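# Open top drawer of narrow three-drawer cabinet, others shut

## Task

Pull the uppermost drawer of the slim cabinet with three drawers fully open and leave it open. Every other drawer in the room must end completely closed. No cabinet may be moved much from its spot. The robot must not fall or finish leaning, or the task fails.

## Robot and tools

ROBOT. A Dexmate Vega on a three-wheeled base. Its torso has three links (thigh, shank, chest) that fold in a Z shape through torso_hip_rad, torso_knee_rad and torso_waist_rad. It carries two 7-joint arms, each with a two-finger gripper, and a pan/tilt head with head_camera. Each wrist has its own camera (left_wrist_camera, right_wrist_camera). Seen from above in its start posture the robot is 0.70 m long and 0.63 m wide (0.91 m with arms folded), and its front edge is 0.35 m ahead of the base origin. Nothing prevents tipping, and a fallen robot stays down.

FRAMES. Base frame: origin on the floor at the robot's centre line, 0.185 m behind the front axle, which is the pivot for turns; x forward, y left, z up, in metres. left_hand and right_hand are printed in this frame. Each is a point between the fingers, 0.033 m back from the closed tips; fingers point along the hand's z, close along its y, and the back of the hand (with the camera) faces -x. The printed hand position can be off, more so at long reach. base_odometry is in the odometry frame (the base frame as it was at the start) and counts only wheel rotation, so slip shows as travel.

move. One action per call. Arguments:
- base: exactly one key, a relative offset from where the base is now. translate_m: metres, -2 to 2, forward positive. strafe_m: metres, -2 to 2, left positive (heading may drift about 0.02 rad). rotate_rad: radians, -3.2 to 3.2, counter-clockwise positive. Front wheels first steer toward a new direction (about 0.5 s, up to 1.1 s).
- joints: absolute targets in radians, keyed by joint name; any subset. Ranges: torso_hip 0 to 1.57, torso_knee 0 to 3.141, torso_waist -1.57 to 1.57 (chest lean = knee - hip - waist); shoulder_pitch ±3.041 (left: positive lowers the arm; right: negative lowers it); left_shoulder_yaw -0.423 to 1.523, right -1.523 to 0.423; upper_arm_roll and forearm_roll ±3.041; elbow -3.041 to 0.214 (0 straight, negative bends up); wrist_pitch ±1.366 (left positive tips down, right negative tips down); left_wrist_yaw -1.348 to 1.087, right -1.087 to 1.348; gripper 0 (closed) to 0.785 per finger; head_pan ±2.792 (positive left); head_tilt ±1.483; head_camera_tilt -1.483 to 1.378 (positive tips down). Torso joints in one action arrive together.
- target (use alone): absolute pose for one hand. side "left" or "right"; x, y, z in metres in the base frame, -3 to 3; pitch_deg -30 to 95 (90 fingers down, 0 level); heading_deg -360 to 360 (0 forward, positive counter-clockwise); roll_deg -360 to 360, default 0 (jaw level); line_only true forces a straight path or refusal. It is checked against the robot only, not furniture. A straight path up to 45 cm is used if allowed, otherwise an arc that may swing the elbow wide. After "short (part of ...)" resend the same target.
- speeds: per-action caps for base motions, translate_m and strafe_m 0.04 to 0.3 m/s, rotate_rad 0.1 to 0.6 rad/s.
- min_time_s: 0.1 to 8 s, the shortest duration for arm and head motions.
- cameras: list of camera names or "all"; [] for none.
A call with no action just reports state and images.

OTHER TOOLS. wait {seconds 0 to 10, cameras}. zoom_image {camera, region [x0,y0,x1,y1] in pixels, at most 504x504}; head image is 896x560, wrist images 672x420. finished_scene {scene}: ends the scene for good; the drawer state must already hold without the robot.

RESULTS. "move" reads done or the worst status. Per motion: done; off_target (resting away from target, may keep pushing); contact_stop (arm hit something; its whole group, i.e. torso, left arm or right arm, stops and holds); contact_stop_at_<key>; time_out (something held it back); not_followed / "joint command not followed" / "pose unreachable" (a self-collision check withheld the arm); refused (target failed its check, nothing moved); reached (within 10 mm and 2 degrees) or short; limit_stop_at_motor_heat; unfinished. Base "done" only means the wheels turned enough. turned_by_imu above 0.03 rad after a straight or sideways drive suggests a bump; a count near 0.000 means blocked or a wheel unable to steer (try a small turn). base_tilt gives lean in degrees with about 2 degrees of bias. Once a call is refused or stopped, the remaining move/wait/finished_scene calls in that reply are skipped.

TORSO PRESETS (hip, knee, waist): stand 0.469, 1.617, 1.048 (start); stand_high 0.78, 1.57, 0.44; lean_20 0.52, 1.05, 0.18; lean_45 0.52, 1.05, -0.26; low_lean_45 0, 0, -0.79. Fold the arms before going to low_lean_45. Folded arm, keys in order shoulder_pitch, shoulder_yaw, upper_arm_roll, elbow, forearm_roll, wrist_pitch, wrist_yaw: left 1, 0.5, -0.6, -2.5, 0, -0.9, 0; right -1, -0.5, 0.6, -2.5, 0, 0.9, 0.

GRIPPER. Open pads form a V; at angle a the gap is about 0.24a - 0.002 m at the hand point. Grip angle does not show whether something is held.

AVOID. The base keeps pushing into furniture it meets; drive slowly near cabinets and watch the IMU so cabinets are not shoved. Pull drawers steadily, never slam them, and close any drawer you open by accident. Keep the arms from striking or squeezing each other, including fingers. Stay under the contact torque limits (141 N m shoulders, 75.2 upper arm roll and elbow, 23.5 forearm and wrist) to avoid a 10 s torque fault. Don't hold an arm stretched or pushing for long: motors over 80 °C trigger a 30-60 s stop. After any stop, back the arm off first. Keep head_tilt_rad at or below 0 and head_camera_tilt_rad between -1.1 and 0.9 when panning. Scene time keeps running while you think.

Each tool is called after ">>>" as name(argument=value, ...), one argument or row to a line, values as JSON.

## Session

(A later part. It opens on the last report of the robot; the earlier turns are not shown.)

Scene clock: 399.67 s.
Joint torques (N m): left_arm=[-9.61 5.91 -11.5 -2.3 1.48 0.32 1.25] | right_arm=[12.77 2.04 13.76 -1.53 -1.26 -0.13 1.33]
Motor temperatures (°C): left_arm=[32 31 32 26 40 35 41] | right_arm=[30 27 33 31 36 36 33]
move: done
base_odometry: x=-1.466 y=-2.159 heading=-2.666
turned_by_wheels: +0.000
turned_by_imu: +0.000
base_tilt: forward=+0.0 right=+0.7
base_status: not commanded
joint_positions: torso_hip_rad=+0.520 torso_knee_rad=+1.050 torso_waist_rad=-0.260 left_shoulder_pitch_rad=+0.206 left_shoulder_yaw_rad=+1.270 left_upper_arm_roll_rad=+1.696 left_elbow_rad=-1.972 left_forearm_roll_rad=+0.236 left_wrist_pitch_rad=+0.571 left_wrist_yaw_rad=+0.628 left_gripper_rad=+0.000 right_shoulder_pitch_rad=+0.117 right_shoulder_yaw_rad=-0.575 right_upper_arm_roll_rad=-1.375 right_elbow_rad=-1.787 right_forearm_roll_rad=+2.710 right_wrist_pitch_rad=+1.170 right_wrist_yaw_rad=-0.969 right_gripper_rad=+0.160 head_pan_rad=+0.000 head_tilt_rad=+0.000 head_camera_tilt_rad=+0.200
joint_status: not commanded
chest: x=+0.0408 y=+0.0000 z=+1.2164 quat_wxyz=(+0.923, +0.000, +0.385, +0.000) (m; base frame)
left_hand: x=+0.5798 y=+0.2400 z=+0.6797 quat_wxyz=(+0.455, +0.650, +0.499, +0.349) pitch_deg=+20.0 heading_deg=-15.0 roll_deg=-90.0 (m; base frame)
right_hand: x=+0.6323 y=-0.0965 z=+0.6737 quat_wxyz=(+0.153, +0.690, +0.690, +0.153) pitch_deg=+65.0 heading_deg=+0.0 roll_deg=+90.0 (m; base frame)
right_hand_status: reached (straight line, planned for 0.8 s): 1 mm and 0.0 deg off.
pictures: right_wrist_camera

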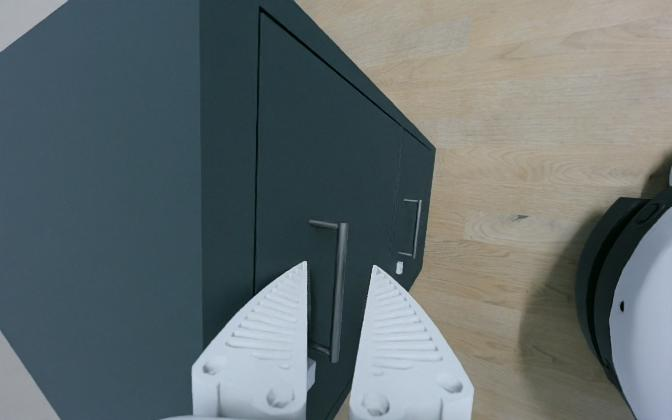

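>>> move(
  target={"side": "right", "x": 0.6415, "y": -0.094, "z": 0.655, "pitch_deg": 65, "heading_deg": 0, "roll_deg": 90, "line_only": true},
  cameras=["right_wrist_camera", "head_camera"],
)

>>> zoom_image(
  camera="right_wrist_camera",
  region=[240, 210, 440, 400],
)

>>> zoom_image(
  camera="head_camera",
  region=[400, 140, 600, 360],
)

Scene clock: 401.70 s.
Joint torques (N m): left_arm=[-9.32 7.71 -11.21 -3.67 1.39 0.61 1.19] | right_arm=[17.35 -0.7 15.21 0.26 -2.75 -0.98 4.35]
Motor temperatures (°C): left_arm=[32 31 32 26 40 35 41] | right_arm=[30 27 33 31 36 36 33]
move: done
base_odometry: x=-1.466 y=-2.159 heading=-2.666
turned_by_wheels: +0.000
turned_by_imu: +0.000
base_tilt: forward=+0.1 right=+0.7
base_status: not commanded
joint_positions: torso_hip_rad=+0.520 torso_knee_rad=+1.050 torso_waist_rad=-0.260 left_shoulder_pitch_rad=+0.206 left_shoulder_yaw_rad=+1.270 left_upper_arm_roll_rad=+1.696 left_elbow_rad=-1.972 left_forearm_roll_rad=+0.236 left_wrist_pitch_rad=+0.571 left_wrist_yaw_rad=+0.628 left_gripper_rad=+0.000 right_shoulder_pitch_rad=+0.093 right_shoulder_yaw_rad=-0.537 right_upper_arm_roll_rad=-1.362 right_elbow_rad=-1.699 right_forearm_roll_rad=+2.722 right_wrist_pitch_rad=+1.117 right_wrist_yaw_rad=-0.928 right_gripper_rad=+0.160 head_pan_rad=+0.000 head_tilt_rad=+0.000 head_camera_tilt_rad=+0.200
joint_status: not commanded
chest: x=+0.0407 y=+0.0000 z=+1.2164 quat_wxyz=(+0.923, +0.000, +0.385, +0.000) (m; base frame)
left_hand: x=+0.5798 y=+0.2400 z=+0.6798 quat_wxyz=(+0.455, +0.650, +0.499, +0.349) pitch_deg=+20.0 heading_deg=-15.0 roll_deg=-90.0 (m; base frame)
right_hand: x=+0.6406 y=-0.0940 z=+0.6556 quat_wxyz=(+0.153, +0.690, +0.691, +0.153) pitch_deg=+65.1 heading_deg=+0.0 roll_deg=+90.0 (m; base frame)
right_hand_status: reached (straight line, planned for 0.6 s): 1 mm and 0.1 deg off.
pictures: head_camera, right_wrist_camera

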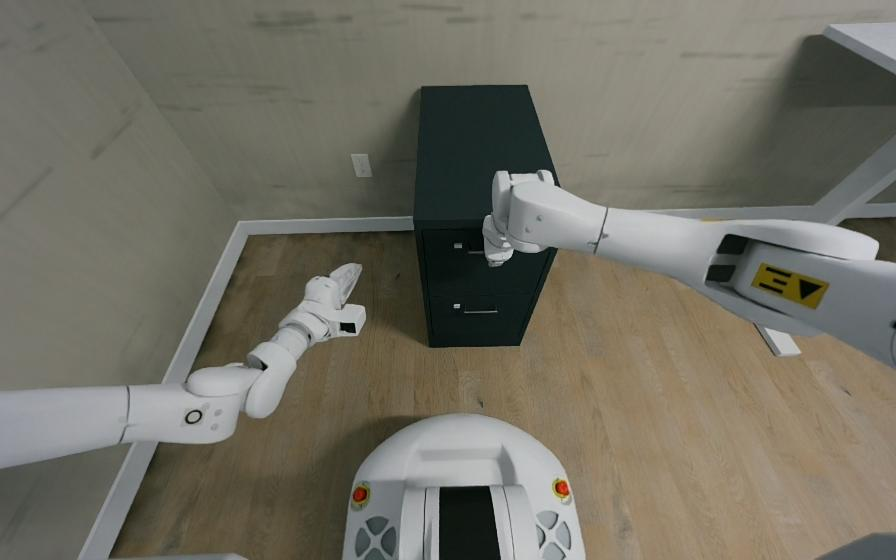

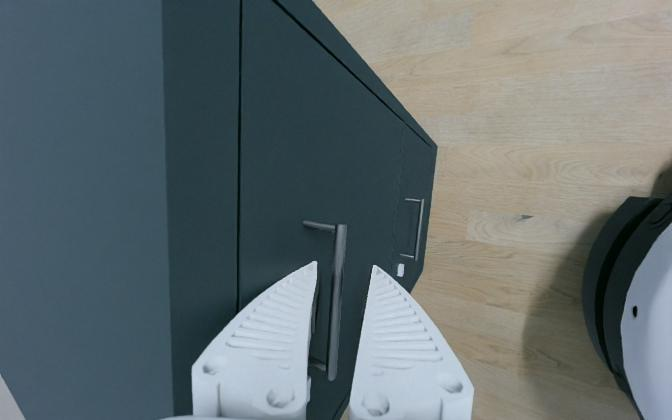

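Scaled by 2.520 from the camera's 672x420 image, which has a finer 960x600 frame.

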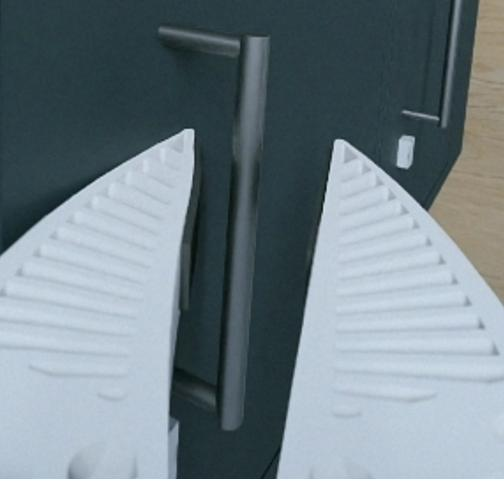

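Scaled by 2.291 from the camera's 896x560 image, which has a finer 960x600 frame.

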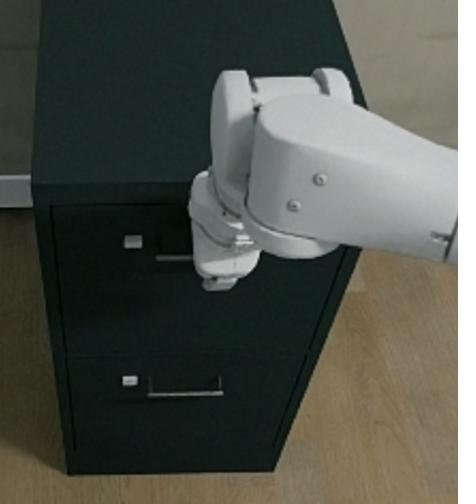

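>>> move(
  joints={"right_gripper_rad": 0.1},
  cameras=[],
)

>>> move(
  target={"side": "right", "x": 0.6445, "y": -0.092, "z": 0.6455, "pitch_deg": 65, "heading_deg": 0, "roll_deg": 90, "line_only": true},
  cameras=["right_wrist_camera"],
)

>>> zoom_image(
  camera="right_wrist_camera",
  region=[240, 210, 440, 400],
)

Scene clock: 403.20 s.
Joint torques (N m): left_arm=[-9.75 6.65 -12.08 -3.49 1.22 -0.14 1.35] | right_arm=[15.85 -0.13 14.34 -0.93 -1.73 -0.07 1.82]
Motor temperatures (°C): left_arm=[32 31 32 26 40 35 41] | right_arm=[30 27 33 31 36 36 33]
move: done
base_odometry: x=-1.466 y=-2.159 heading=-2.666
turned_by_wheels: +0.000
turned_by_imu: +0.000
base_tilt: forward=+0.0 right=+0.7
base_status: not commanded
joint_positions: torso_hip_rad=+0.520 torso_knee_rad=+1.050 torso_waist_rad=-0.260 left_shoulder_pitch_rad=+0.206 left_shoulder_yaw_rad=+1.270 left_upper_arm_roll_rad=+1.696 left_elbow_rad=-1.972 left_forearm_roll_rad=+0.236 left_wrist_pitch_rad=+0.571 left_wrist_yaw_rad=+0.628 left_gripper_rad=+0.000 right_shoulder_pitch_rad=+0.092 right_shoulder_yaw_rad=-0.535 right_upper_arm_roll_rad=-1.361 right_elbow_rad=-1.695 right_forearm_roll_rad=+2.722 right_wrist_pitch_rad=+1.115 right_wrist_yaw_rad=-0.925 right_gripper_rad=+0.100 head_pan_rad=+0.000 head_tilt_rad=+0.000 head_camera_tilt_rad=+0.200
joint_status: all done
chest: x=+0.0407 y=+0.0000 z=+1.2164 quat_wxyz=(+0.923, +0.000, +0.385, +0.000) (m; base frame)
left_hand: x=+0.5798 y=+0.2400 z=+0.6798 quat_wxyz=(+0.455, +0.650, +0.499, +0.349) pitch_deg=+20.0 heading_deg=-15.0 roll_deg=-90.0 (m; base frame)
right_hand: x=+0.6413 y=-0.0940 z=+0.6550 quat_wxyz=(+0.153, +0.690, +0.690, +0.153) pitch_deg=+65.0 heading_deg=+0.0 roll_deg=+90.0 (m; base frame)
pictures: none
No camera images: "cameras" was empty.

Scene clock: 404.43 s.
Joint torques (N m): left_arm=[-8.48 9.17 -10.7 -3.37 1.64 0.98 1.26] | right_arm=[14.39 -0.02 14.03 -0.27 -1.87 0.02 2.45]
Motor temperatures (°C): left_arm=[32 31 32 26 40 35 41] | right_arm=[30 27 33 31 36 36 33]
move: done
base_odometry: x=-1.466 y=-2.159 heading=-2.666
turned_by_wheels: +0.000
turned_by_imu: +0.000
base_tilt: forward=+0.1 right=+0.7
base_status: not commanded
joint_positions: torso_hip_rad=+0.520 torso_knee_rad=+1.050 torso_waist_rad=-0.260 left_shoulder_pitch_rad=+0.206 left_shoulder_yaw_rad=+1.270 left_upper_arm_roll_rad=+1.696 left_elbow_rad=-1.972 left_forearm_roll_rad=+0.236 left_wrist_pitch_rad=+0.571 left_wrist_yaw_rad=+0.628 left_gripper_rad=+0.000 right_shoulder_pitch_rad=+0.081 right_shoulder_yaw_rad=-0.516 right_upper_arm_roll_rad=-1.357 right_elbow_rad=-1.655 right_forearm_roll_rad=+2.727 right_wrist_pitch_rad=+1.094 right_wrist_yaw_rad=-0.905 right_gripper_rad=+0.100 head_pan_rad=+0.000 head_tilt_rad=+0.000 head_camera_tilt_rad=+0.200
joint_status: not commanded
chest: x=+0.0407 y=+0.0000 z=+1.2164 quat_wxyz=(+0.923, +0.000, +0.385, +0.000) (m; base frame)
left_hand: x=+0.5798 y=+0.2400 z=+0.6798 quat_wxyz=(+0.455, +0.650, +0.499, +0.349) pitch_deg=+20.0 heading_deg=-15.0 roll_deg=-90.0 (m; base frame)
right_hand: x=+0.6440 y=-0.0922 z=+0.6462 quat_wxyz=(+0.153, +0.690, +0.690, +0.153) pitch_deg=+65.0 heading_deg=+0.0 roll_deg=+90.0 (m; base frame)
right_hand_status: reached (straight line, planned for 0.4 s): 1 mm and 0.0 deg off.
pictures: right_wrist_camera

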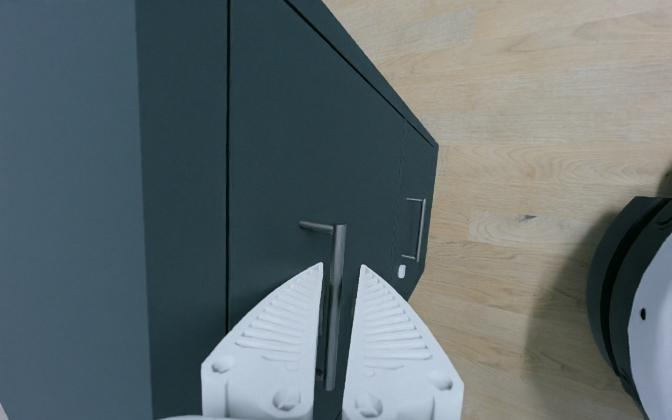

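Scaled by 2.520 from the camera's 672x420 image, which has a finer 960x600 frame.

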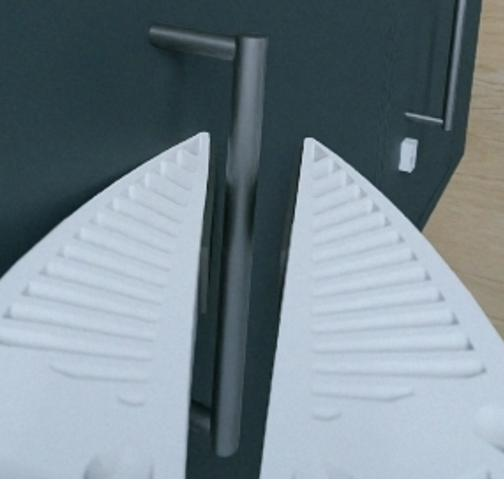

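>>> move(
  target={"side": "right", "x": 0.6485, "y": -0.09, "z": 0.637, "pitch_deg": 65, "heading_deg": 0, "roll_deg": 90, "line_only": true},
  cameras=["right_wrist_camera"],
)

>>> zoom_image(
  camera="right_wrist_camera",
  region=[240, 210, 440, 400],
)

Scene clock: 406.07 s.
Joint torques (N m): left_arm=[-8.43 7.87 -11.7 -3.9 1.06 -0.5 1.17] | right_arm=[5.32 -0.76 9.83 2.92 -0.69 -0.79 3.03]
Motor temperatures (°C): left_arm=[32 31 32 26 40 35 41] | right_arm=[30 27 33 31 36 36 33]
move: done
base_odometry: x=-1.466 y=-2.159 heading=-2.666
turned_by_wheels: +0.000
turned_by_imu: +0.000
base_tilt: forward=+0.0 right=+0.8
base_status: not commanded
joint_positions: torso_hip_rad=+0.520 torso_knee_rad=+1.050 torso_waist_rad=-0.260 left_shoulder_pitch_rad=+0.206 left_shoulder_yaw_rad=+1.270 left_upper_arm_roll_rad=+1.696 left_elbow_rad=-1.972 left_forearm_roll_rad=+0.236 left_wrist_pitch_rad=+0.571 left_wrist_yaw_rad=+0.628 left_gripper_rad=+0.000 right_shoulder_pitch_rad=+0.072 right_shoulder_yaw_rad=-0.494 right_upper_arm_roll_rad=-1.352 right_elbow_rad=-1.609 right_forearm_roll_rad=+2.732 right_wrist_pitch_rad=+1.069 right_wrist_yaw_rad=-0.885 right_gripper_rad=+0.100 head_pan_rad=+0.000 head_tilt_rad=+0.000 head_camera_tilt_rad=+0.200
joint_status: not commanded
chest: x=+0.0403 y=+0.0000 z=+1.2165 quat_wxyz=(+0.923, +0.000, +0.385, +0.000) (m; base frame)
left_hand: x=+0.5798 y=+0.2400 z=+0.6802 quat_wxyz=(+0.455, +0.650, +0.499, +0.349) pitch_deg=+20.0 heading_deg=-15.0 roll_deg=-90.0 (m; base frame)
right_hand: x=+0.6482 y=-0.0900 z=+0.6385 quat_wxyz=(+0.153, +0.690, +0.690, +0.153) pitch_deg=+65.0 heading_deg=+0.0 roll_deg=-90.0 (m; base frame)
right_hand_status: reached (straight line, planned for 0.5 s): 2 mm and 0.0 deg off.
pictures: right_wrist_camera

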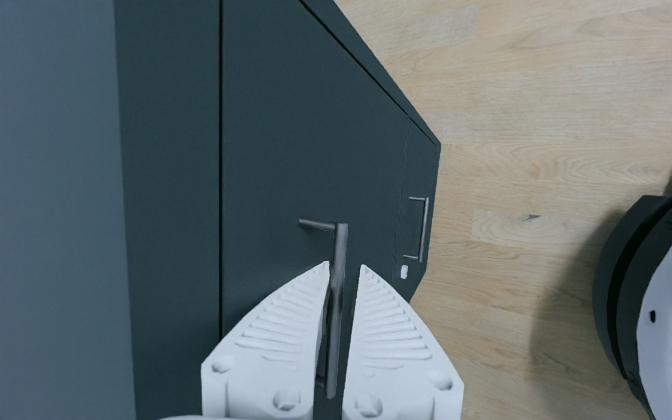

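Scaled by 2.520 from the camera's 672x420 image, which has a finer 960x600 frame.

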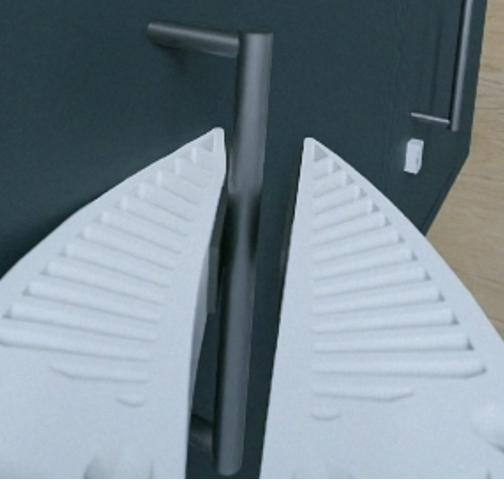

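>>> move(
  joints={"right_gripper_rad": 0.0},
  cameras=["right_wrist_camera", "left_wrist_camera", "head_camera"],
)

>>> zoom_image(
  camera="right_wrist_camera",
  region=[240, 210, 440, 400],
)

>>> zoom_image(
  camera="head_camera",
  region=[320, 180, 560, 360],
)

Scene clock: 406.97 s.
Joint torques (N m): left_arm=[-8.44 8.58 -11.32 -2.03 1.43 -0.41 1.52] | right_arm=[10.23 1.4 10.5 -0.63 -0.56 -1.02 0.89]
Motor temperatures (°C): left_arm=[32 31 32 26 40 35 41] | right_arm=[30 27 33 31 36 36 33]
move: done
base_odometry: x=-1.466 y=-2.159 heading=-2.666
turned_by_wheels: +0.000
turned_by_imu: +0.000
base_tilt: forward=+0.1 right=+0.7
base_status: not commanded
joint_positions: torso_hip_rad=+0.520 torso_knee_rad=+1.050 torso_waist_rad=-0.260 left_shoulder_pitch_rad=+0.206 left_shoulder_yaw_rad=+1.270 left_upper_arm_roll_rad=+1.696 left_elbow_rad=-1.972 left_forearm_roll_rad=+0.236 left_wrist_pitch_rad=+0.571 left_wrist_yaw_rad=+0.628 left_gripper_rad=+0.000 right_shoulder_pitch_rad=+0.072 right_shoulder_yaw_rad=-0.492 right_upper_arm_roll_rad=-1.352 right_elbow_rad=-1.605 right_forearm_roll_rad=+2.733 right_wrist_pitch_rad=+1.067 right_wrist_yaw_rad=-0.883 right_gripper_rad=+0.000 head_pan_rad=+0.000 head_tilt_rad=+0.000 head_camera_tilt_rad=+0.200
joint_status: all done
chest: x=+0.0406 y=+0.0000 z=+1.2164 quat_wxyz=(+0.923, +0.000, +0.385, +0.000) (m; base frame)
left_hand: x=+0.5798 y=+0.2400 z=+0.6800 quat_wxyz=(+0.455, +0.650, +0.499, +0.349) pitch_deg=+20.0 heading_deg=-15.0 roll_deg=-90.0 (m; base frame)
right_hand: x=+0.6487 y=-0.0901 z=+0.6375 quat_wxyz=(+0.153, +0.690, +0.690, +0.153) pitch_deg=+65.0 heading_deg=+0.0 roll_deg=+90.0 (m; base frame)
pictures: head_camera, left_wrist_camera, right_wrist_camera

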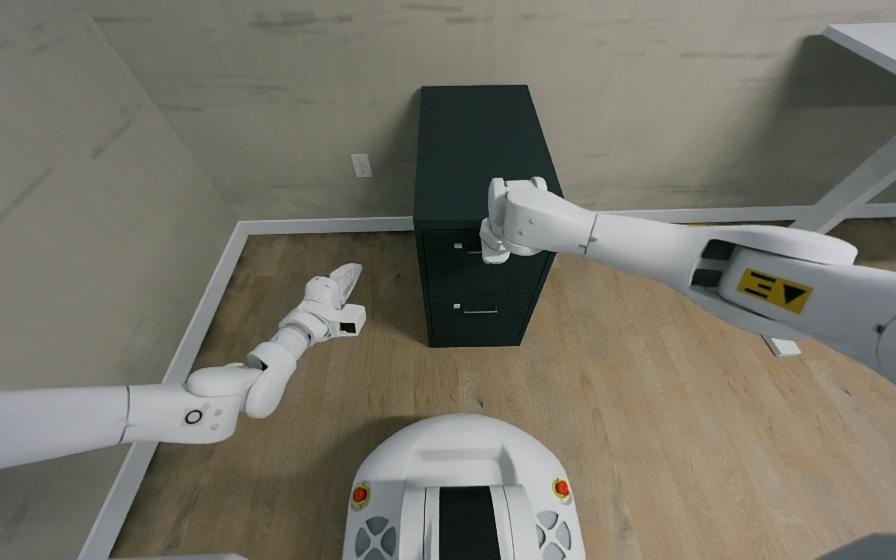

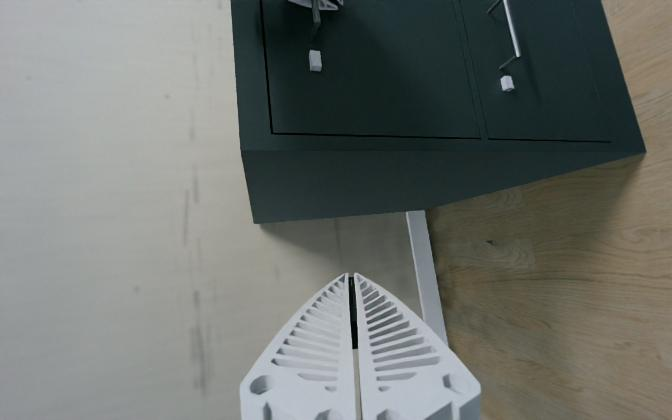

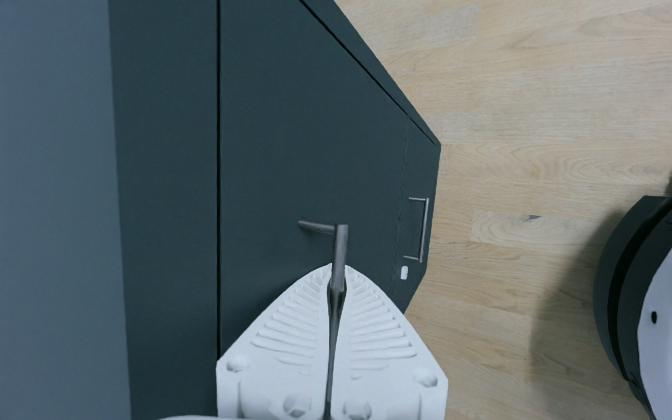

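Scaled by 2.520 from the camera's 672x420 image, which has a finer 960x600 frame.

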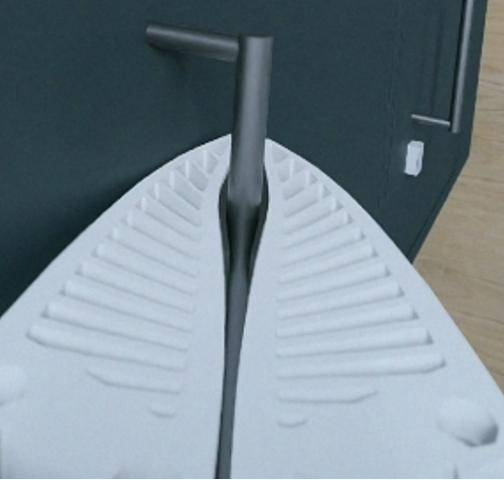

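Scaled by 2.100 from the camera's 896x560 image, which has a finer 960x600 frame.

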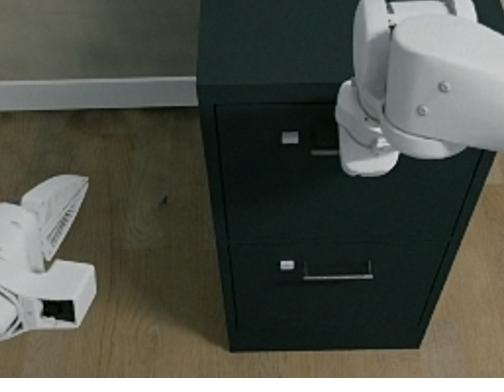

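>>> move(
  target={"side": "left", "x": 0.60, "y": 0.10, "z": 0.68, "pitch_deg": 20, "heading_deg": -22, "roll_deg": 180},
  cameras=["left_wrist_camera", "head_camera"],
)

Scene clock: 414.03 s.
Joint torques (N m): left_arm=[-10.17 1.63 -12.4 -2.94 1.01 -2.68 -0.17] | right_arm=[9.06 0.86 11 0.02 -0.62 -0.7 0.85]
Motor temperatures (°C): left_arm=[32 31 32 26 40 35 41] | right_arm=[30 27 33 31 36 36 33]
move: done
base_odometry: x=-1.466 y=-2.159 heading=-2.666
turned_by_wheels: +0.000
turned_by_imu: +0.000
base_tilt: forward=+0.0 right=+0.7
base_status: not commanded
joint_positions: torso_hip_rad=+0.520 torso_knee_rad=+1.050 torso_waist_rad=-0.260 left_shoulder_pitch_rad=+0.368 left_shoulder_yaw_rad=+1.016 left_upper_arm_roll_rad=+1.444 left_elbow_rad=-1.796 left_forearm_roll_rad=-0.891 left_wrist_pitch_rad=-0.348 left_wrist_yaw_rad=+0.563 left_gripper_rad=+0.000 right_shoulder_pitch_rad=+0.071 right_shoulder_yaw_rad=-0.492 right_upper_arm_roll_rad=-1.352 right_elbow_rad=-1.604 right_forearm_roll_rad=+2.733 right_wrist_pitch_rad=+1.067 right_wrist_yaw_rad=-0.883 right_gripper_rad=+0.000 head_pan_rad=+0.000 head_tilt_rad=+0.000 head_camera_tilt_rad=+0.200
joint_status: not commanded
chest: x=+0.0406 y=+0.0000 z=+1.2164 quat_wxyz=(+0.923, +0.000, +0.385, +0.000) (m; base frame)
left_hand: x=+0.5997 y=+0.1004 z=+0.6797 quat_wxyz=(+0.563, +0.159, +0.804, -0.108) pitch_deg=+20.1 heading_deg=-22.0 roll_deg=+0.3 back=up (m; base frame)
left_hand_status: reached (straight line, planned for 3.9 s): 1 mm and 0.3 deg off.
right_hand: x=+0.6487 y=-0.0900 z=+0.6374 quat_wxyz=(+0.153, +0.690, +0.690, +0.153) pitch_deg=+65.0 heading_deg=+0.0 roll_deg=+90.0 (m; base frame)
pictures: head_camera, left_wrist_camera

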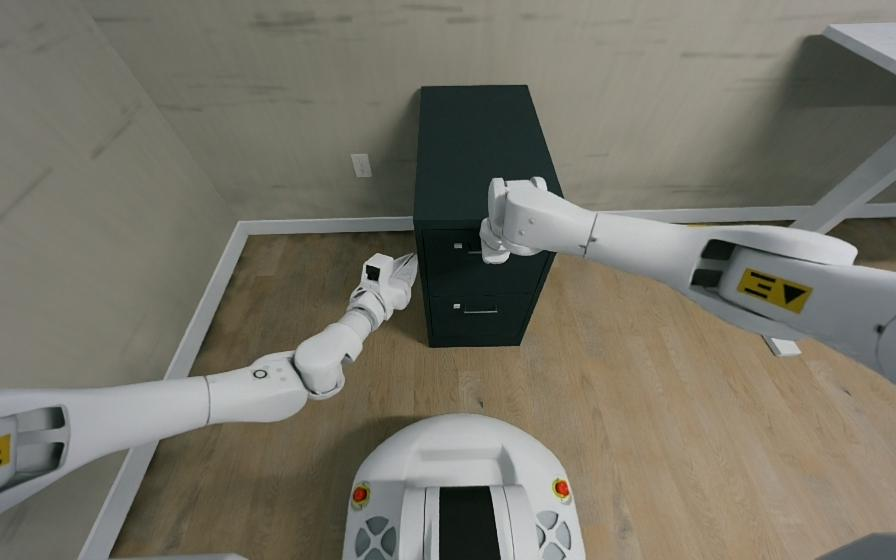

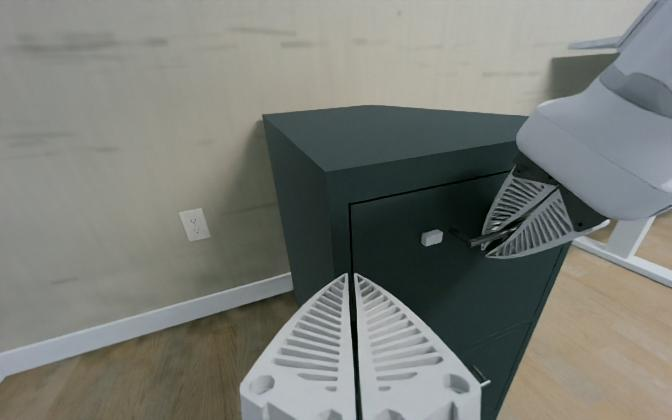

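>>> move(
  target={"side": "left", "x": 0.618, "y": 0.04, "z": 0.668, "pitch_deg": 20, "heading_deg": -22, "roll_deg": 0, "line_only": true},
  cameras=["left_wrist_camera"],
)

>>> zoom_image(
  camera="left_wrist_camera",
  region=[290, 180, 490, 320],
)

Scene clock: 416.80 s.
Joint torques (N m): left_arm=[-22.31 -0.52 -7.4 -3.38 1.4 -2.11 0.17] | right_arm=[10.51 0.45 10.88 -0.46 -0.53 -0.24 0.88]
Motor temperatures (°C): left_arm=[32 31 32 26 40 35 41] | right_arm=[30 27 33 31 36 36 33]
move: done
base_odometry: x=-1.466 y=-2.159 heading=-2.666
turned_by_wheels: +0.000
turned_by_imu: +0.000
base_tilt: forward=+0.0 right=+0.7
base_status: not commanded
joint_positions: torso_hip_rad=+0.520 torso_knee_rad=+1.050 torso_waist_rad=-0.260 left_shoulder_pitch_rad=+0.340 left_shoulder_yaw_rad=+0.828 left_upper_arm_roll_rad=+1.443 left_elbow_rad=-1.689 left_forearm_roll_rad=-0.876 left_wrist_pitch_rad=-0.282 left_wrist_yaw_rad=+0.612 left_gripper_rad=+0.000 right_shoulder_pitch_rad=+0.071 right_shoulder_yaw_rad=-0.492 right_upper_arm_roll_rad=-1.352 right_elbow_rad=-1.604 right_forearm_roll_rad=+2.733 right_wrist_pitch_rad=+1.067 right_wrist_yaw_rad=-0.883 right_gripper_rad=+0.000 head_pan_rad=+0.000 head_tilt_rad=+0.000 head_camera_tilt_rad=+0.200
joint_status: not commanded
chest: x=+0.0406 y=+0.0000 z=+1.2164 quat_wxyz=(+0.923, +0.000, +0.385, +0.000) (m; base frame)
left_hand: x=+0.6176 y=+0.0413 z=+0.6680 quat_wxyz=(+0.563, +0.156, +0.804, -0.109) pitch_deg=+20.0 heading_deg=-22.0 roll_deg=+0.0 back=up (m; base frame)
left_hand_status: reached (straight line, planned for 0.9 s): 1 mm and 0.0 deg off.
right_hand: x=+0.6487 y=-0.0900 z=+0.6374 quat_wxyz=(+0.153, +0.690, +0.690, +0.153) pitch_deg=+65.0 heading_deg=+0.0 roll_deg=+90.0 (m; base frame)
pictures: left_wrist_camera

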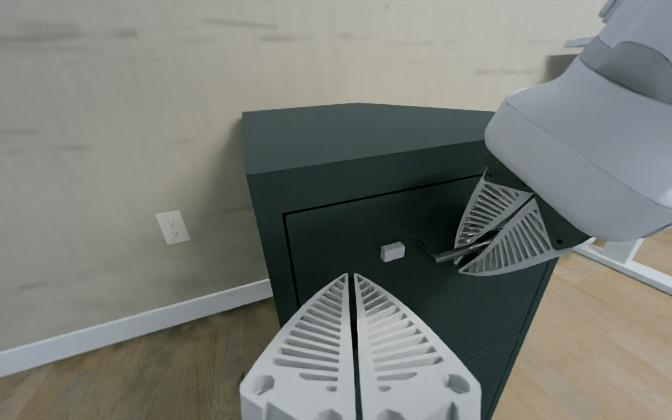

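Scaled by 2.520 from the camera's 672x420 image, which has a finer 960x600 frame.

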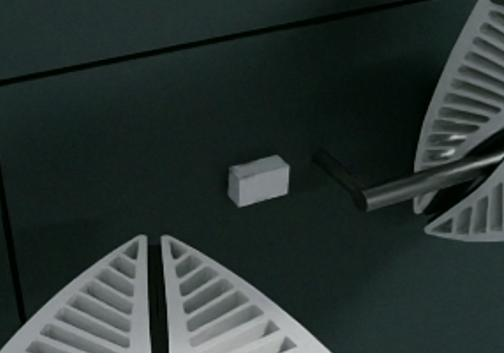

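>>> move(
  target={"side": "left", "x": 0.631, "y": 0.0235, "z": 0.661, "pitch_deg": 20, "heading_deg": -22, "roll_deg": 0, "line_only": true},
  cameras=["left_wrist_camera", "head_camera"],
)

>>> zoom_image(
  camera="left_wrist_camera",
  region=[290, 200, 490, 340],
)

Scene clock: 417.57 s.
Joint torques (N m): left_arm=[-21.82 0.03 -6.58 -4.23 1.35 -2.14 0.12] | right_arm=[9.16 1.09 10.98 -2.14 -0.52 -0.65 0.7]
Motor temperatures (°C): left_arm=[32 31 32 26 40 35 41] | right_arm=[30 27 33 31 36 36 33]
move: refused
base_odometry: x=-1.466 y=-2.159 heading=-2.666
turned_by_wheels: +0.000
turned_by_imu: +0.000
base_tilt: forward=+0.0 right=+0.8
base_status: not commanded
joint_positions: torso_hip_rad=+0.520 torso_knee_rad=+1.050 torso_waist_rad=-0.260 left_shoulder_pitch_rad=+0.340 left_shoulder_yaw_rad=+0.825 left_upper_arm_roll_rad=+1.443 left_elbow_rad=-1.687 left_forearm_roll_rad=-0.876 left_wrist_pitch_rad=-0.281 left_wrist_yaw_rad=+0.613 left_gripper_rad=+0.000 right_shoulder_pitch_rad=+0.071 right_shoulder_yaw_rad=-0.492 right_upper_arm_roll_rad=-1.352 right_elbow_rad=-1.604 right_forearm_roll_rad=+2.733 right_wrist_pitch_rad=+1.067 right_wrist_yaw_rad=-0.883 right_gripper_rad=+0.000 head_pan_rad=+0.000 head_tilt_rad=+0.000 head_camera_tilt_rad=+0.200
joint_status: not commanded
chest: x=+0.0406 y=+0.0000 z=+1.2164 quat_wxyz=(+0.923, +0.000, +0.385, +0.000) (m; base frame)
left_hand: x=+0.6179 y=+0.0403 z=+0.6678 quat_wxyz=(+0.563, +0.156, +0.804, -0.109) pitch_deg=+20.0 heading_deg=-22.0 roll_deg=+0.0 back=up (m; base frame)
left_hand_status: refused: the best posture that gets there brings the left finger within 1.6 cm of the right finger (limit 2.6). Nothing moved.
right_hand: x=+0.6487 y=-0.0900 z=+0.6374 quat_wxyz=(+0.153, +0.690, +0.690, +0.153) pitch_deg=+65.0 heading_deg=+0.0 roll_deg=+90.0 (m; base frame)
pictures: head_camera, left_wrist_camera

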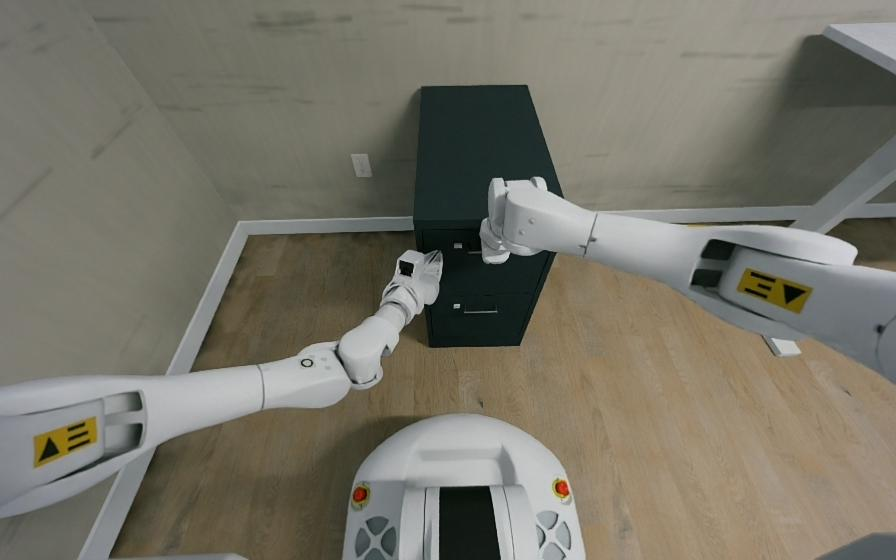

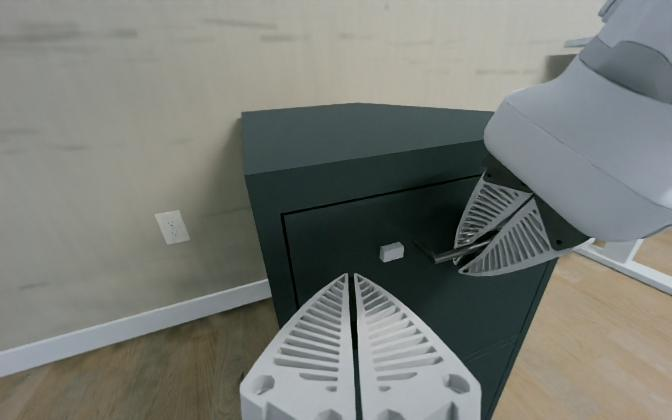

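Scaled by 2.520 from the camera's 672x420 image, which has a finer 960x600 frame.

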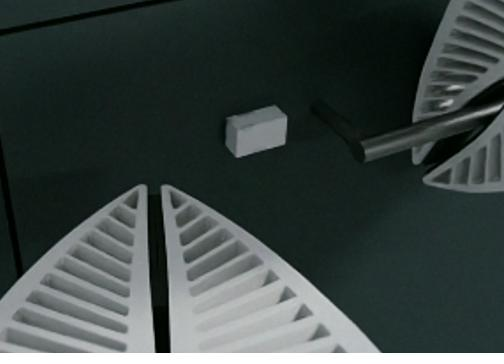

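>>> move(
  target={"side": "left", "x": 0.631, "y": 0.046, "z": 0.661, "pitch_deg": 20, "heading_deg": -22, "roll_deg": 0, "line_only": true},
  cameras=[],
)

>>> move(
  target={"side": "left", "x": 0.631, "y": 0.036, "z": 0.661, "pitch_deg": 20, "heading_deg": -22, "roll_deg": 0, "line_only": true},
  cameras=["left_wrist_camera"],
)

>>> zoom_image(
  camera="left_wrist_camera",
  region=[290, 200, 490, 340],
)

Scene clock: 419.97 s.
Joint torques (N m): left_arm=[-22.17 -1.39 -12.69 -3.27 0.96 -2.54 -0.44] | right_arm=[8.65 1.28 10.6 -1.31 -0.54 -0.5 0.71]
Motor temperatures (°C): left_arm=[32 31 32 26 40 35 41] | right_arm=[30 27 33 31 36 36 33]
move: done
base_odometry: x=-1.466 y=-2.159 heading=-2.666
turned_by_wheels: +0.000
turned_by_imu: +0.000
base_tilt: forward=+0.1 right=+0.7
base_status: not commanded
joint_positions: torso_hip_rad=+0.520 torso_knee_rad=+1.050 torso_waist_rad=-0.260 left_shoulder_pitch_rad=+0.332 left_shoulder_yaw_rad=+0.804 left_upper_arm_roll_rad=+1.436 left_elbow_rad=-1.625 left_forearm_roll_rad=-0.892 left_wrist_pitch_rad=-0.296 left_wrist_yaw_rad=+0.572 left_gripper_rad=+0.000 right_shoulder_pitch_rad=+0.071 right_shoulder_yaw_rad=-0.492 right_upper_arm_roll_rad=-1.352 right_elbow_rad=-1.604 right_forearm_roll_rad=+2.733 right_wrist_pitch_rad=+1.067 right_wrist_yaw_rad=-0.883 right_gripper_rad=+0.000 head_pan_rad=+0.000 head_tilt_rad=+0.000 head_camera_tilt_rad=+0.200
joint_status: not commanded
chest: x=+0.0406 y=+0.0000 z=+1.2164 quat_wxyz=(+0.923, +0.000, +0.385, +0.000) (m; base frame)
left_hand: x=+0.6300 y=+0.0457 z=+0.6610 quat_wxyz=(+0.563, +0.156, +0.804, -0.109) pitch_deg=+20.0 heading_deg=-22.0 roll_deg=+0.0 back=up (m; base frame)
left_hand_status: reached (straight line, planned for 0.5 s): 1 mm and 0.0 deg off.
right_hand: x=+0.6487 y=-0.0900 z=+0.6374 quat_wxyz=(+0.153, +0.690, +0.690, +0.153) pitch_deg=+65.0 heading_deg=+0.0 roll_deg=+90.0 (m; base frame)
pictures: none
No camera images: "cameras" was empty.

Scene clock: 420.93 s.
Joint torques (N m): left_arm=[-22.34 -1.92 -6.45 -3.79 1.79 -1.93 0.11] | right_arm=[10.73 1.45 10.98 -0.55 -0.6 -0.13 0.72]
Motor temperatures (°C): left_arm=[32 31 32 26 40 35 41] | right_arm=[30 27 33 31 36 36 33]
move: done
base_odometry: x=-1.466 y=-2.159 heading=-2.666
turned_by_wheels: +0.000
turned_by_imu: +0.000
base_tilt: forward=+0.1 right=+0.7
base_status: not commanded
joint_positions: torso_hip_rad=+0.520 torso_knee_rad=+1.050 torso_waist_rad=-0.260 left_shoulder_pitch_rad=+0.329 left_shoulder_yaw_rad=+0.783 left_upper_arm_roll_rad=+1.437 left_elbow_rad=-1.617 left_forearm_roll_rad=-0.888 left_wrist_pitch_rad=-0.287 left_wrist_yaw_rad=+0.582 left_gripper_rad=+0.000 right_shoulder_pitch_rad=+0.071 right_shoulder_yaw_rad=-0.492 right_upper_arm_roll_rad=-1.352 right_elbow_rad=-1.604 right_forearm_roll_rad=+2.733 right_wrist_pitch_rad=+1.067 right_wrist_yaw_rad=-0.883 right_gripper_rad=+0.000 head_pan_rad=+0.000 head_tilt_rad=+0.000 head_camera_tilt_rad=+0.200
joint_status: not commanded
chest: x=+0.0406 y=+0.0000 z=+1.2164 quat_wxyz=(+0.923, +0.000, +0.385, +0.000) (m; base frame)
left_hand: x=+0.6308 y=+0.0376 z=+0.6608 quat_wxyz=(+0.563, +0.156, +0.804, -0.109) pitch_deg=+20.0 heading_deg=-22.0 roll_deg=+0.0 back=up (m; base frame)
left_hand_status: reached (straight line, planned for 0.3 s): 2 mm and 0.0 deg off.
right_hand: x=+0.6487 y=-0.0900 z=+0.6374 quat_wxyz=(+0.153, +0.690, +0.690, +0.153) pitch_deg=+65.0 heading_deg=+0.0 roll_deg=+90.0 (m; base frame)
pictures: left_wrist_camera

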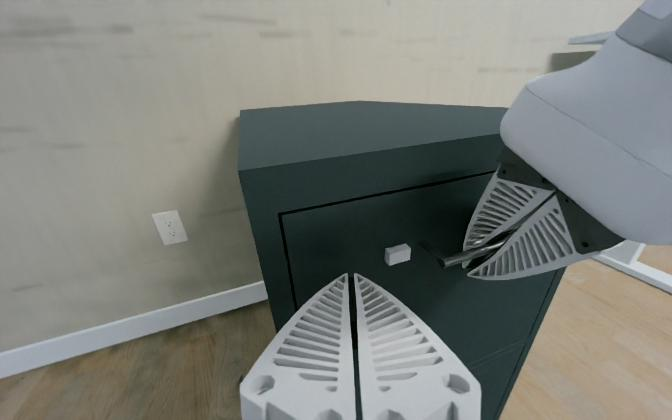

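Scaled by 2.520 from the camera's 672x420 image, which has a finer 960x600 frame.

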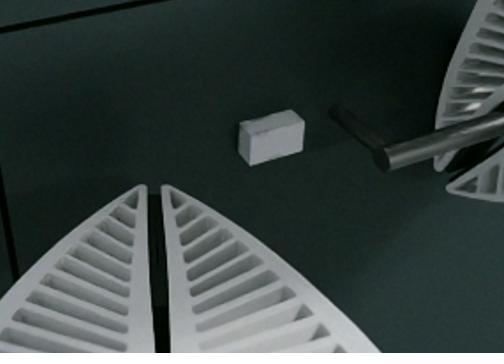

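>>> move(
  target={"side": "left", "x": 0.637, "y": 0.037, "z": 0.656, "pitch_deg": 20, "heading_deg": -22, "roll_deg": 0, "line_only": true},
  cameras=["left_wrist_camera"],
)

>>> zoom_image(
  camera="left_wrist_camera",
  region=[290, 200, 490, 340],
)

Scene clock: 422.87 s.
Joint torques (N m): left_arm=[-21.8 -1.62 -12.61 -3.93 0.89 -2.67 -0.53] | right_arm=[11.17 1.1 10.99 -0.61 -0.41 -0.25 0.69]
Motor temperatures (°C): left_arm=[32 31 32 26 40 35 41] | right_arm=[30 27 33 31 36 36 33]
move: done
base_odometry: x=-1.466 y=-2.159 heading=-2.666
turned_by_wheels: +0.000
turned_by_imu: +0.000
base_tilt: forward=+0.1 right=+0.7
base_status: not commanded
joint_positions: torso_hip_rad=+0.520 torso_knee_rad=+1.050 torso_waist_rad=-0.260 left_shoulder_pitch_rad=+0.326 left_shoulder_yaw_rad=+0.762 left_upper_arm_roll_rad=+1.434 left_elbow_rad=-1.579 left_forearm_roll_rad=-0.893 left_wrist_pitch_rad=-0.294 left_wrist_yaw_rad=+0.565 left_gripper_rad=+0.000 right_shoulder_pitch_rad=+0.071 right_shoulder_yaw_rad=-0.492 right_upper_arm_roll_rad=-1.352 right_elbow_rad=-1.604 right_forearm_roll_rad=+2.733 right_wrist_pitch_rad=+1.067 right_wrist_yaw_rad=-0.883 right_gripper_rad=+0.000 head_pan_rad=+0.000 head_tilt_rad=+0.000 head_camera_tilt_rad=+0.200
joint_status: not commanded
chest: x=+0.0406 y=+0.0000 z=+1.2164 quat_wxyz=(+0.923, +0.000, +0.385, +0.000) (m; base frame)
left_hand: x=+0.6362 y=+0.0371 z=+0.6560 quat_wxyz=(+0.563, +0.156, +0.804, -0.109) pitch_deg=+20.0 heading_deg=-22.0 roll_deg=+0.0 back=up (m; base frame)
left_hand_status: reached (straight line, planned for 0.4 s): 1 mm and 0.0 deg off.
right_hand: x=+0.6487 y=-0.0900 z=+0.6374 quat_wxyz=(+0.153, +0.690, +0.690, +0.153) pitch_deg=+65.0 heading_deg=+0.0 roll_deg=+90.0 (m; base frame)
pictures: left_wrist_camera

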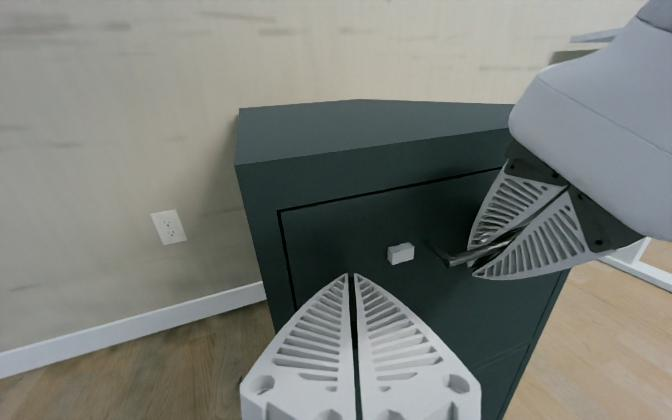

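Scaled by 2.520 from the camera's 672x420 image, which has a finer 960x600 frame.

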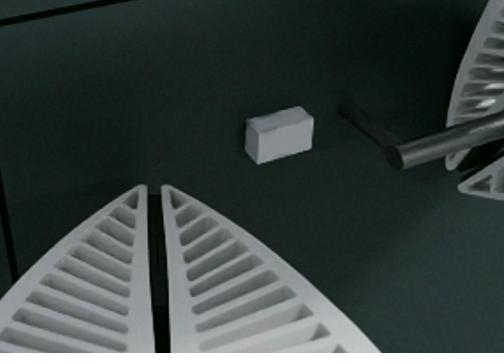

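>>> move(
  joints={"left_shoulder_pitch_rad": 0.317, "left_shoulder_yaw_rad": 0.70, "left_upper_arm_roll_rad": 1.437, "left_elbow_rad": -1.561, "left_forearm_roll_rad": -0.881, "left_wrist_pitch_rad": -0.268, "left_wrist_yaw_rad": 0.595},
  min_time_s=1.0,
  cameras=["left_wrist_camera"],
)

>>> zoom_image(
  camera="left_wrist_camera",
  region=[290, 200, 490, 340],
)

Scene clock: 424.90 s.
Joint torques (N m): left_arm=[-21.94 -2.05 -7.18 -3.62 1.56 -1.96 0.49] | right_arm=[11.07 0.42 10.94 -0.56 -0.69 -0.46 0.7]
Motor temperatures (°C): left_arm=[32 31 32 26 40 35 41] | right_arm=[30 27 33 31 36 36 33]
move: done
base_odometry: x=-1.466 y=-2.159 heading=-2.666
turned_by_wheels: +0.000
turned_by_imu: +0.000
base_tilt: forward=+0.0 right=+0.7
base_status: not commanded
joint_positions: torso_hip_rad=+0.520 torso_knee_rad=+1.050 torso_waist_rad=-0.260 left_shoulder_pitch_rad=+0.318 left_shoulder_yaw_rad=+0.704 left_upper_arm_roll_rad=+1.437 left_elbow_rad=-1.562 left_forearm_roll_rad=-0.882 left_wrist_pitch_rad=-0.270 left_wrist_yaw_rad=+0.593 left_gripper_rad=+0.000 right_shoulder_pitch_rad=+0.071 right_shoulder_yaw_rad=-0.492 right_upper_arm_roll_rad=-1.352 right_elbow_rad=-1.604 right_forearm_roll_rad=+2.733 right_wrist_pitch_rad=+1.067 right_wrist_yaw_rad=-0.883 right_gripper_rad=+0.000 head_pan_rad=+0.000 head_tilt_rad=+0.000 head_camera_tilt_rad=+0.200
joint_status: all done
chest: x=+0.0406 y=+0.0000 z=+1.2164 quat_wxyz=(+0.923, +0.000, +0.385, +0.000) (m; base frame)
left_hand: x=+0.6378 y=+0.0115 z=+0.6585 quat_wxyz=(+0.564, +0.156, +0.803, -0.112) pitch_deg=+19.8 heading_deg=-22.2 roll_deg=-0.2 back=up (m; base frame)
right_hand: x=+0.6487 y=-0.0900 z=+0.6374 quat_wxyz=(+0.153, +0.690, +0.690, +0.153) pitch_deg=+65.0 heading_deg=+0.0 roll_deg=+90.0 (m; base frame)
pictures: left_wrist_camera

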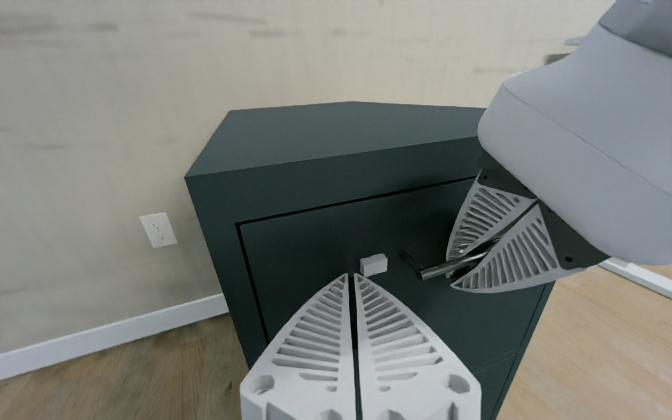

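Scaled by 2.520 from the camera's 672x420 image, which has a finer 960x600 frame.

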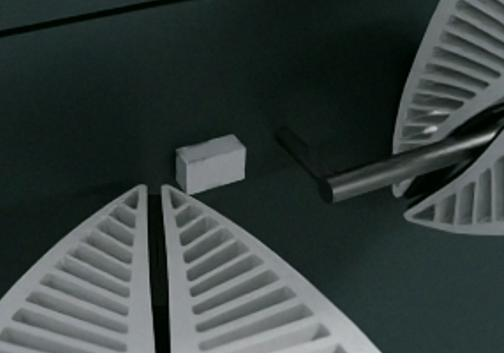

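>>> move(
  joints={"left_shoulder_pitch_rad": 0.309, "left_shoulder_yaw_rad": 0.6655, "left_upper_arm_roll_rad": 1.4325, "left_elbow_rad": -1.503, "left_forearm_roll_rad": -0.8905, "left_wrist_pitch_rad": -0.2735, "left_wrist_yaw_rad": 0.570},
  min_time_s=1.0,
  cameras=["left_wrist_camera"],
)

>>> zoom_image(
  camera="left_wrist_camera",
  region=[290, 200, 490, 340],
)

Scene clock: 427.77 s.
Joint torques (N m): left_arm=[-29.43 -4.37 -16.29 -3.39 1.45 -3.11 -0.77] | right_arm=[9.86 1.45 10.75 0.22 -0.49 0.29 0.79]
Motor temperatures (°C): left_arm=[32 31 32 26 40 35 41] | right_arm=[30 27 33 31 36 36 33]
move: done
base_odometry: x=-1.466 y=-2.159 heading=-2.666
turned_by_wheels: +0.000
turned_by_imu: +0.000
base_tilt: forward=+0.1 right=+0.7
base_status: not commanded
joint_positions: torso_hip_rad=+0.520 torso_knee_rad=+1.050 torso_waist_rad=-0.260 left_shoulder_pitch_rad=+0.310 left_shoulder_yaw_rad=+0.668 left_upper_arm_roll_rad=+1.433 left_elbow_rad=-1.507 left_forearm_roll_rad=-0.890 left_wrist_pitch_rad=-0.273 left_wrist_yaw_rad=+0.572 left_gripper_rad=+0.000 right_shoulder_pitch_rad=+0.071 right_shoulder_yaw_rad=-0.492 right_upper_arm_roll_rad=-1.352 right_elbow_rad=-1.604 right_forearm_roll_rad=+2.733 right_wrist_pitch_rad=+1.067 right_wrist_yaw_rad=-0.883 right_gripper_rad=+0.000 head_pan_rad=+0.000 head_tilt_rad=+0.000 head_camera_tilt_rad=+0.200
joint_status: all done
chest: x=+0.0406 y=+0.0000 z=+1.2164 quat_wxyz=(+0.923, +0.000, +0.385, +0.000) (m; base frame)
left_hand: x=+0.6460 y=+0.0077 z=+0.6523 quat_wxyz=(+0.563, +0.156, +0.804, -0.111) pitch_deg=+20.0 heading_deg=-22.2 roll_deg=-0.2 back=up (m; base frame)
right_hand: x=+0.6487 y=-0.0900 z=+0.6374 quat_wxyz=(+0.153, +0.690, +0.690, +0.153) pitch_deg=+65.0 heading_deg=+0.0 roll_deg=+90.0 (m; base frame)
pictures: left_wrist_camera

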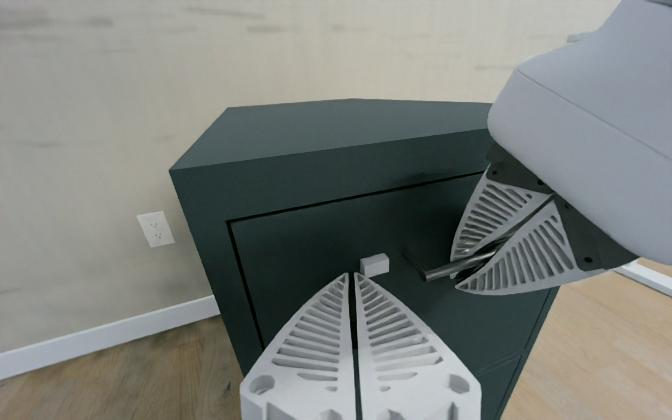

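Scaled by 2.520 from the camera's 672x420 image, which has a finer 960x600 frame.

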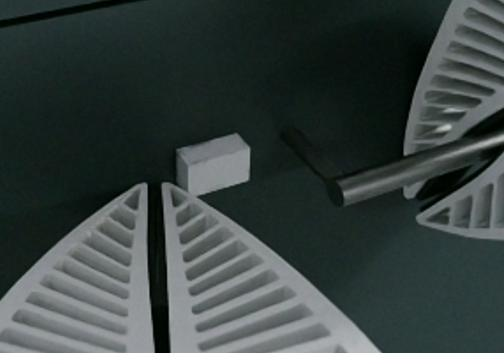

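>>> move(
  joints={"left_shoulder_pitch_rad": 0.302, "left_shoulder_yaw_rad": 0.639, "left_upper_arm_roll_rad": 1.4295, "left_elbow_rad": -1.461, "left_forearm_roll_rad": -0.8965, "left_wrist_pitch_rad": -0.276, "left_wrist_yaw_rad": 0.555},
  min_time_s=1.0,
  cameras=["left_wrist_camera"],
)

>>> zoom_image(
  camera="left_wrist_camera",
  region=[290, 200, 490, 340],
)

Scene clock: 429.63 s.
Joint torques (N m): left_arm=[-46.86 -8.58 -27.31 -3.37 1.39 -4.08 0.03] | right_arm=[11.73 0.85 11.07 -2.7 -0.5 -0.82 0.53]
Motor temperatures (°C): left_arm=[32 31 32 26 40 35 41] | right_arm=[30 27 33 31 36 36 33]
move: done
base_odometry: x=-1.466 y=-2.159 heading=-2.666
turned_by_wheels: +0.000
turned_by_imu: +0.000
base_tilt: forward=+0.0 right=+0.7
base_status: not commanded
joint_positions: torso_hip_rad=+0.520 torso_knee_rad=+1.050 torso_waist_rad=-0.260 left_shoulder_pitch_rad=+0.304 left_shoulder_yaw_rad=+0.642 left_upper_arm_roll_rad=+1.431 left_elbow_rad=-1.465 left_forearm_roll_rad=-0.896 left_wrist_pitch_rad=-0.275 left_wrist_yaw_rad=+0.556 left_gripper_rad=+0.000 right_shoulder_pitch_rad=+0.071 right_shoulder_yaw_rad=-0.492 right_upper_arm_roll_rad=-1.352 right_elbow_rad=-1.604 right_forearm_roll_rad=+2.733 right_wrist_pitch_rad=+1.067 right_wrist_yaw_rad=-0.883 right_gripper_rad=+0.000 head_pan_rad=+0.000 head_tilt_rad=+0.000 head_camera_tilt_rad=+0.200
joint_status: all done
chest: x=+0.0405 y=+0.0000 z=+1.2164 quat_wxyz=(+0.923, +0.000, +0.385, +0.000) (m; base frame)
left_hand: x=+0.6522 y=+0.0055 z=+0.6477 quat_wxyz=(+0.562, +0.156, +0.805, -0.111) pitch_deg=+20.2 heading_deg=-22.1 roll_deg=-0.1 back=up (m; base frame)
right_hand: x=+0.6487 y=-0.0901 z=+0.6374 quat_wxyz=(+0.153, +0.690, +0.690, +0.153) pitch_deg=+65.0 heading_deg=+0.0 roll_deg=+90.0 (m; base frame)
pictures: left_wrist_camera

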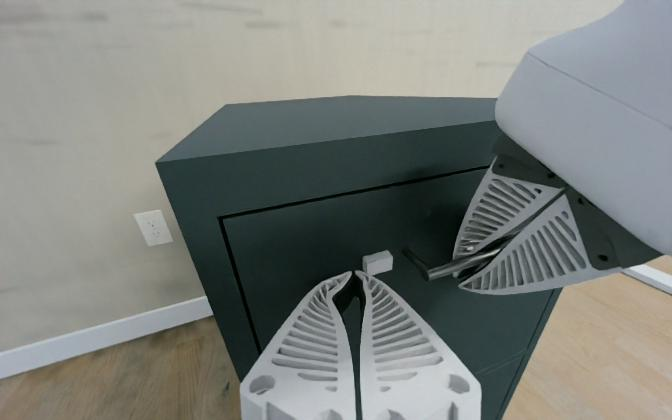

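Scaled by 2.520 from the camera's 672x420 image, which has a finer 960x600 frame.

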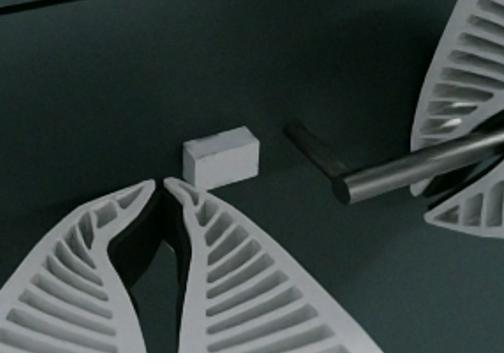

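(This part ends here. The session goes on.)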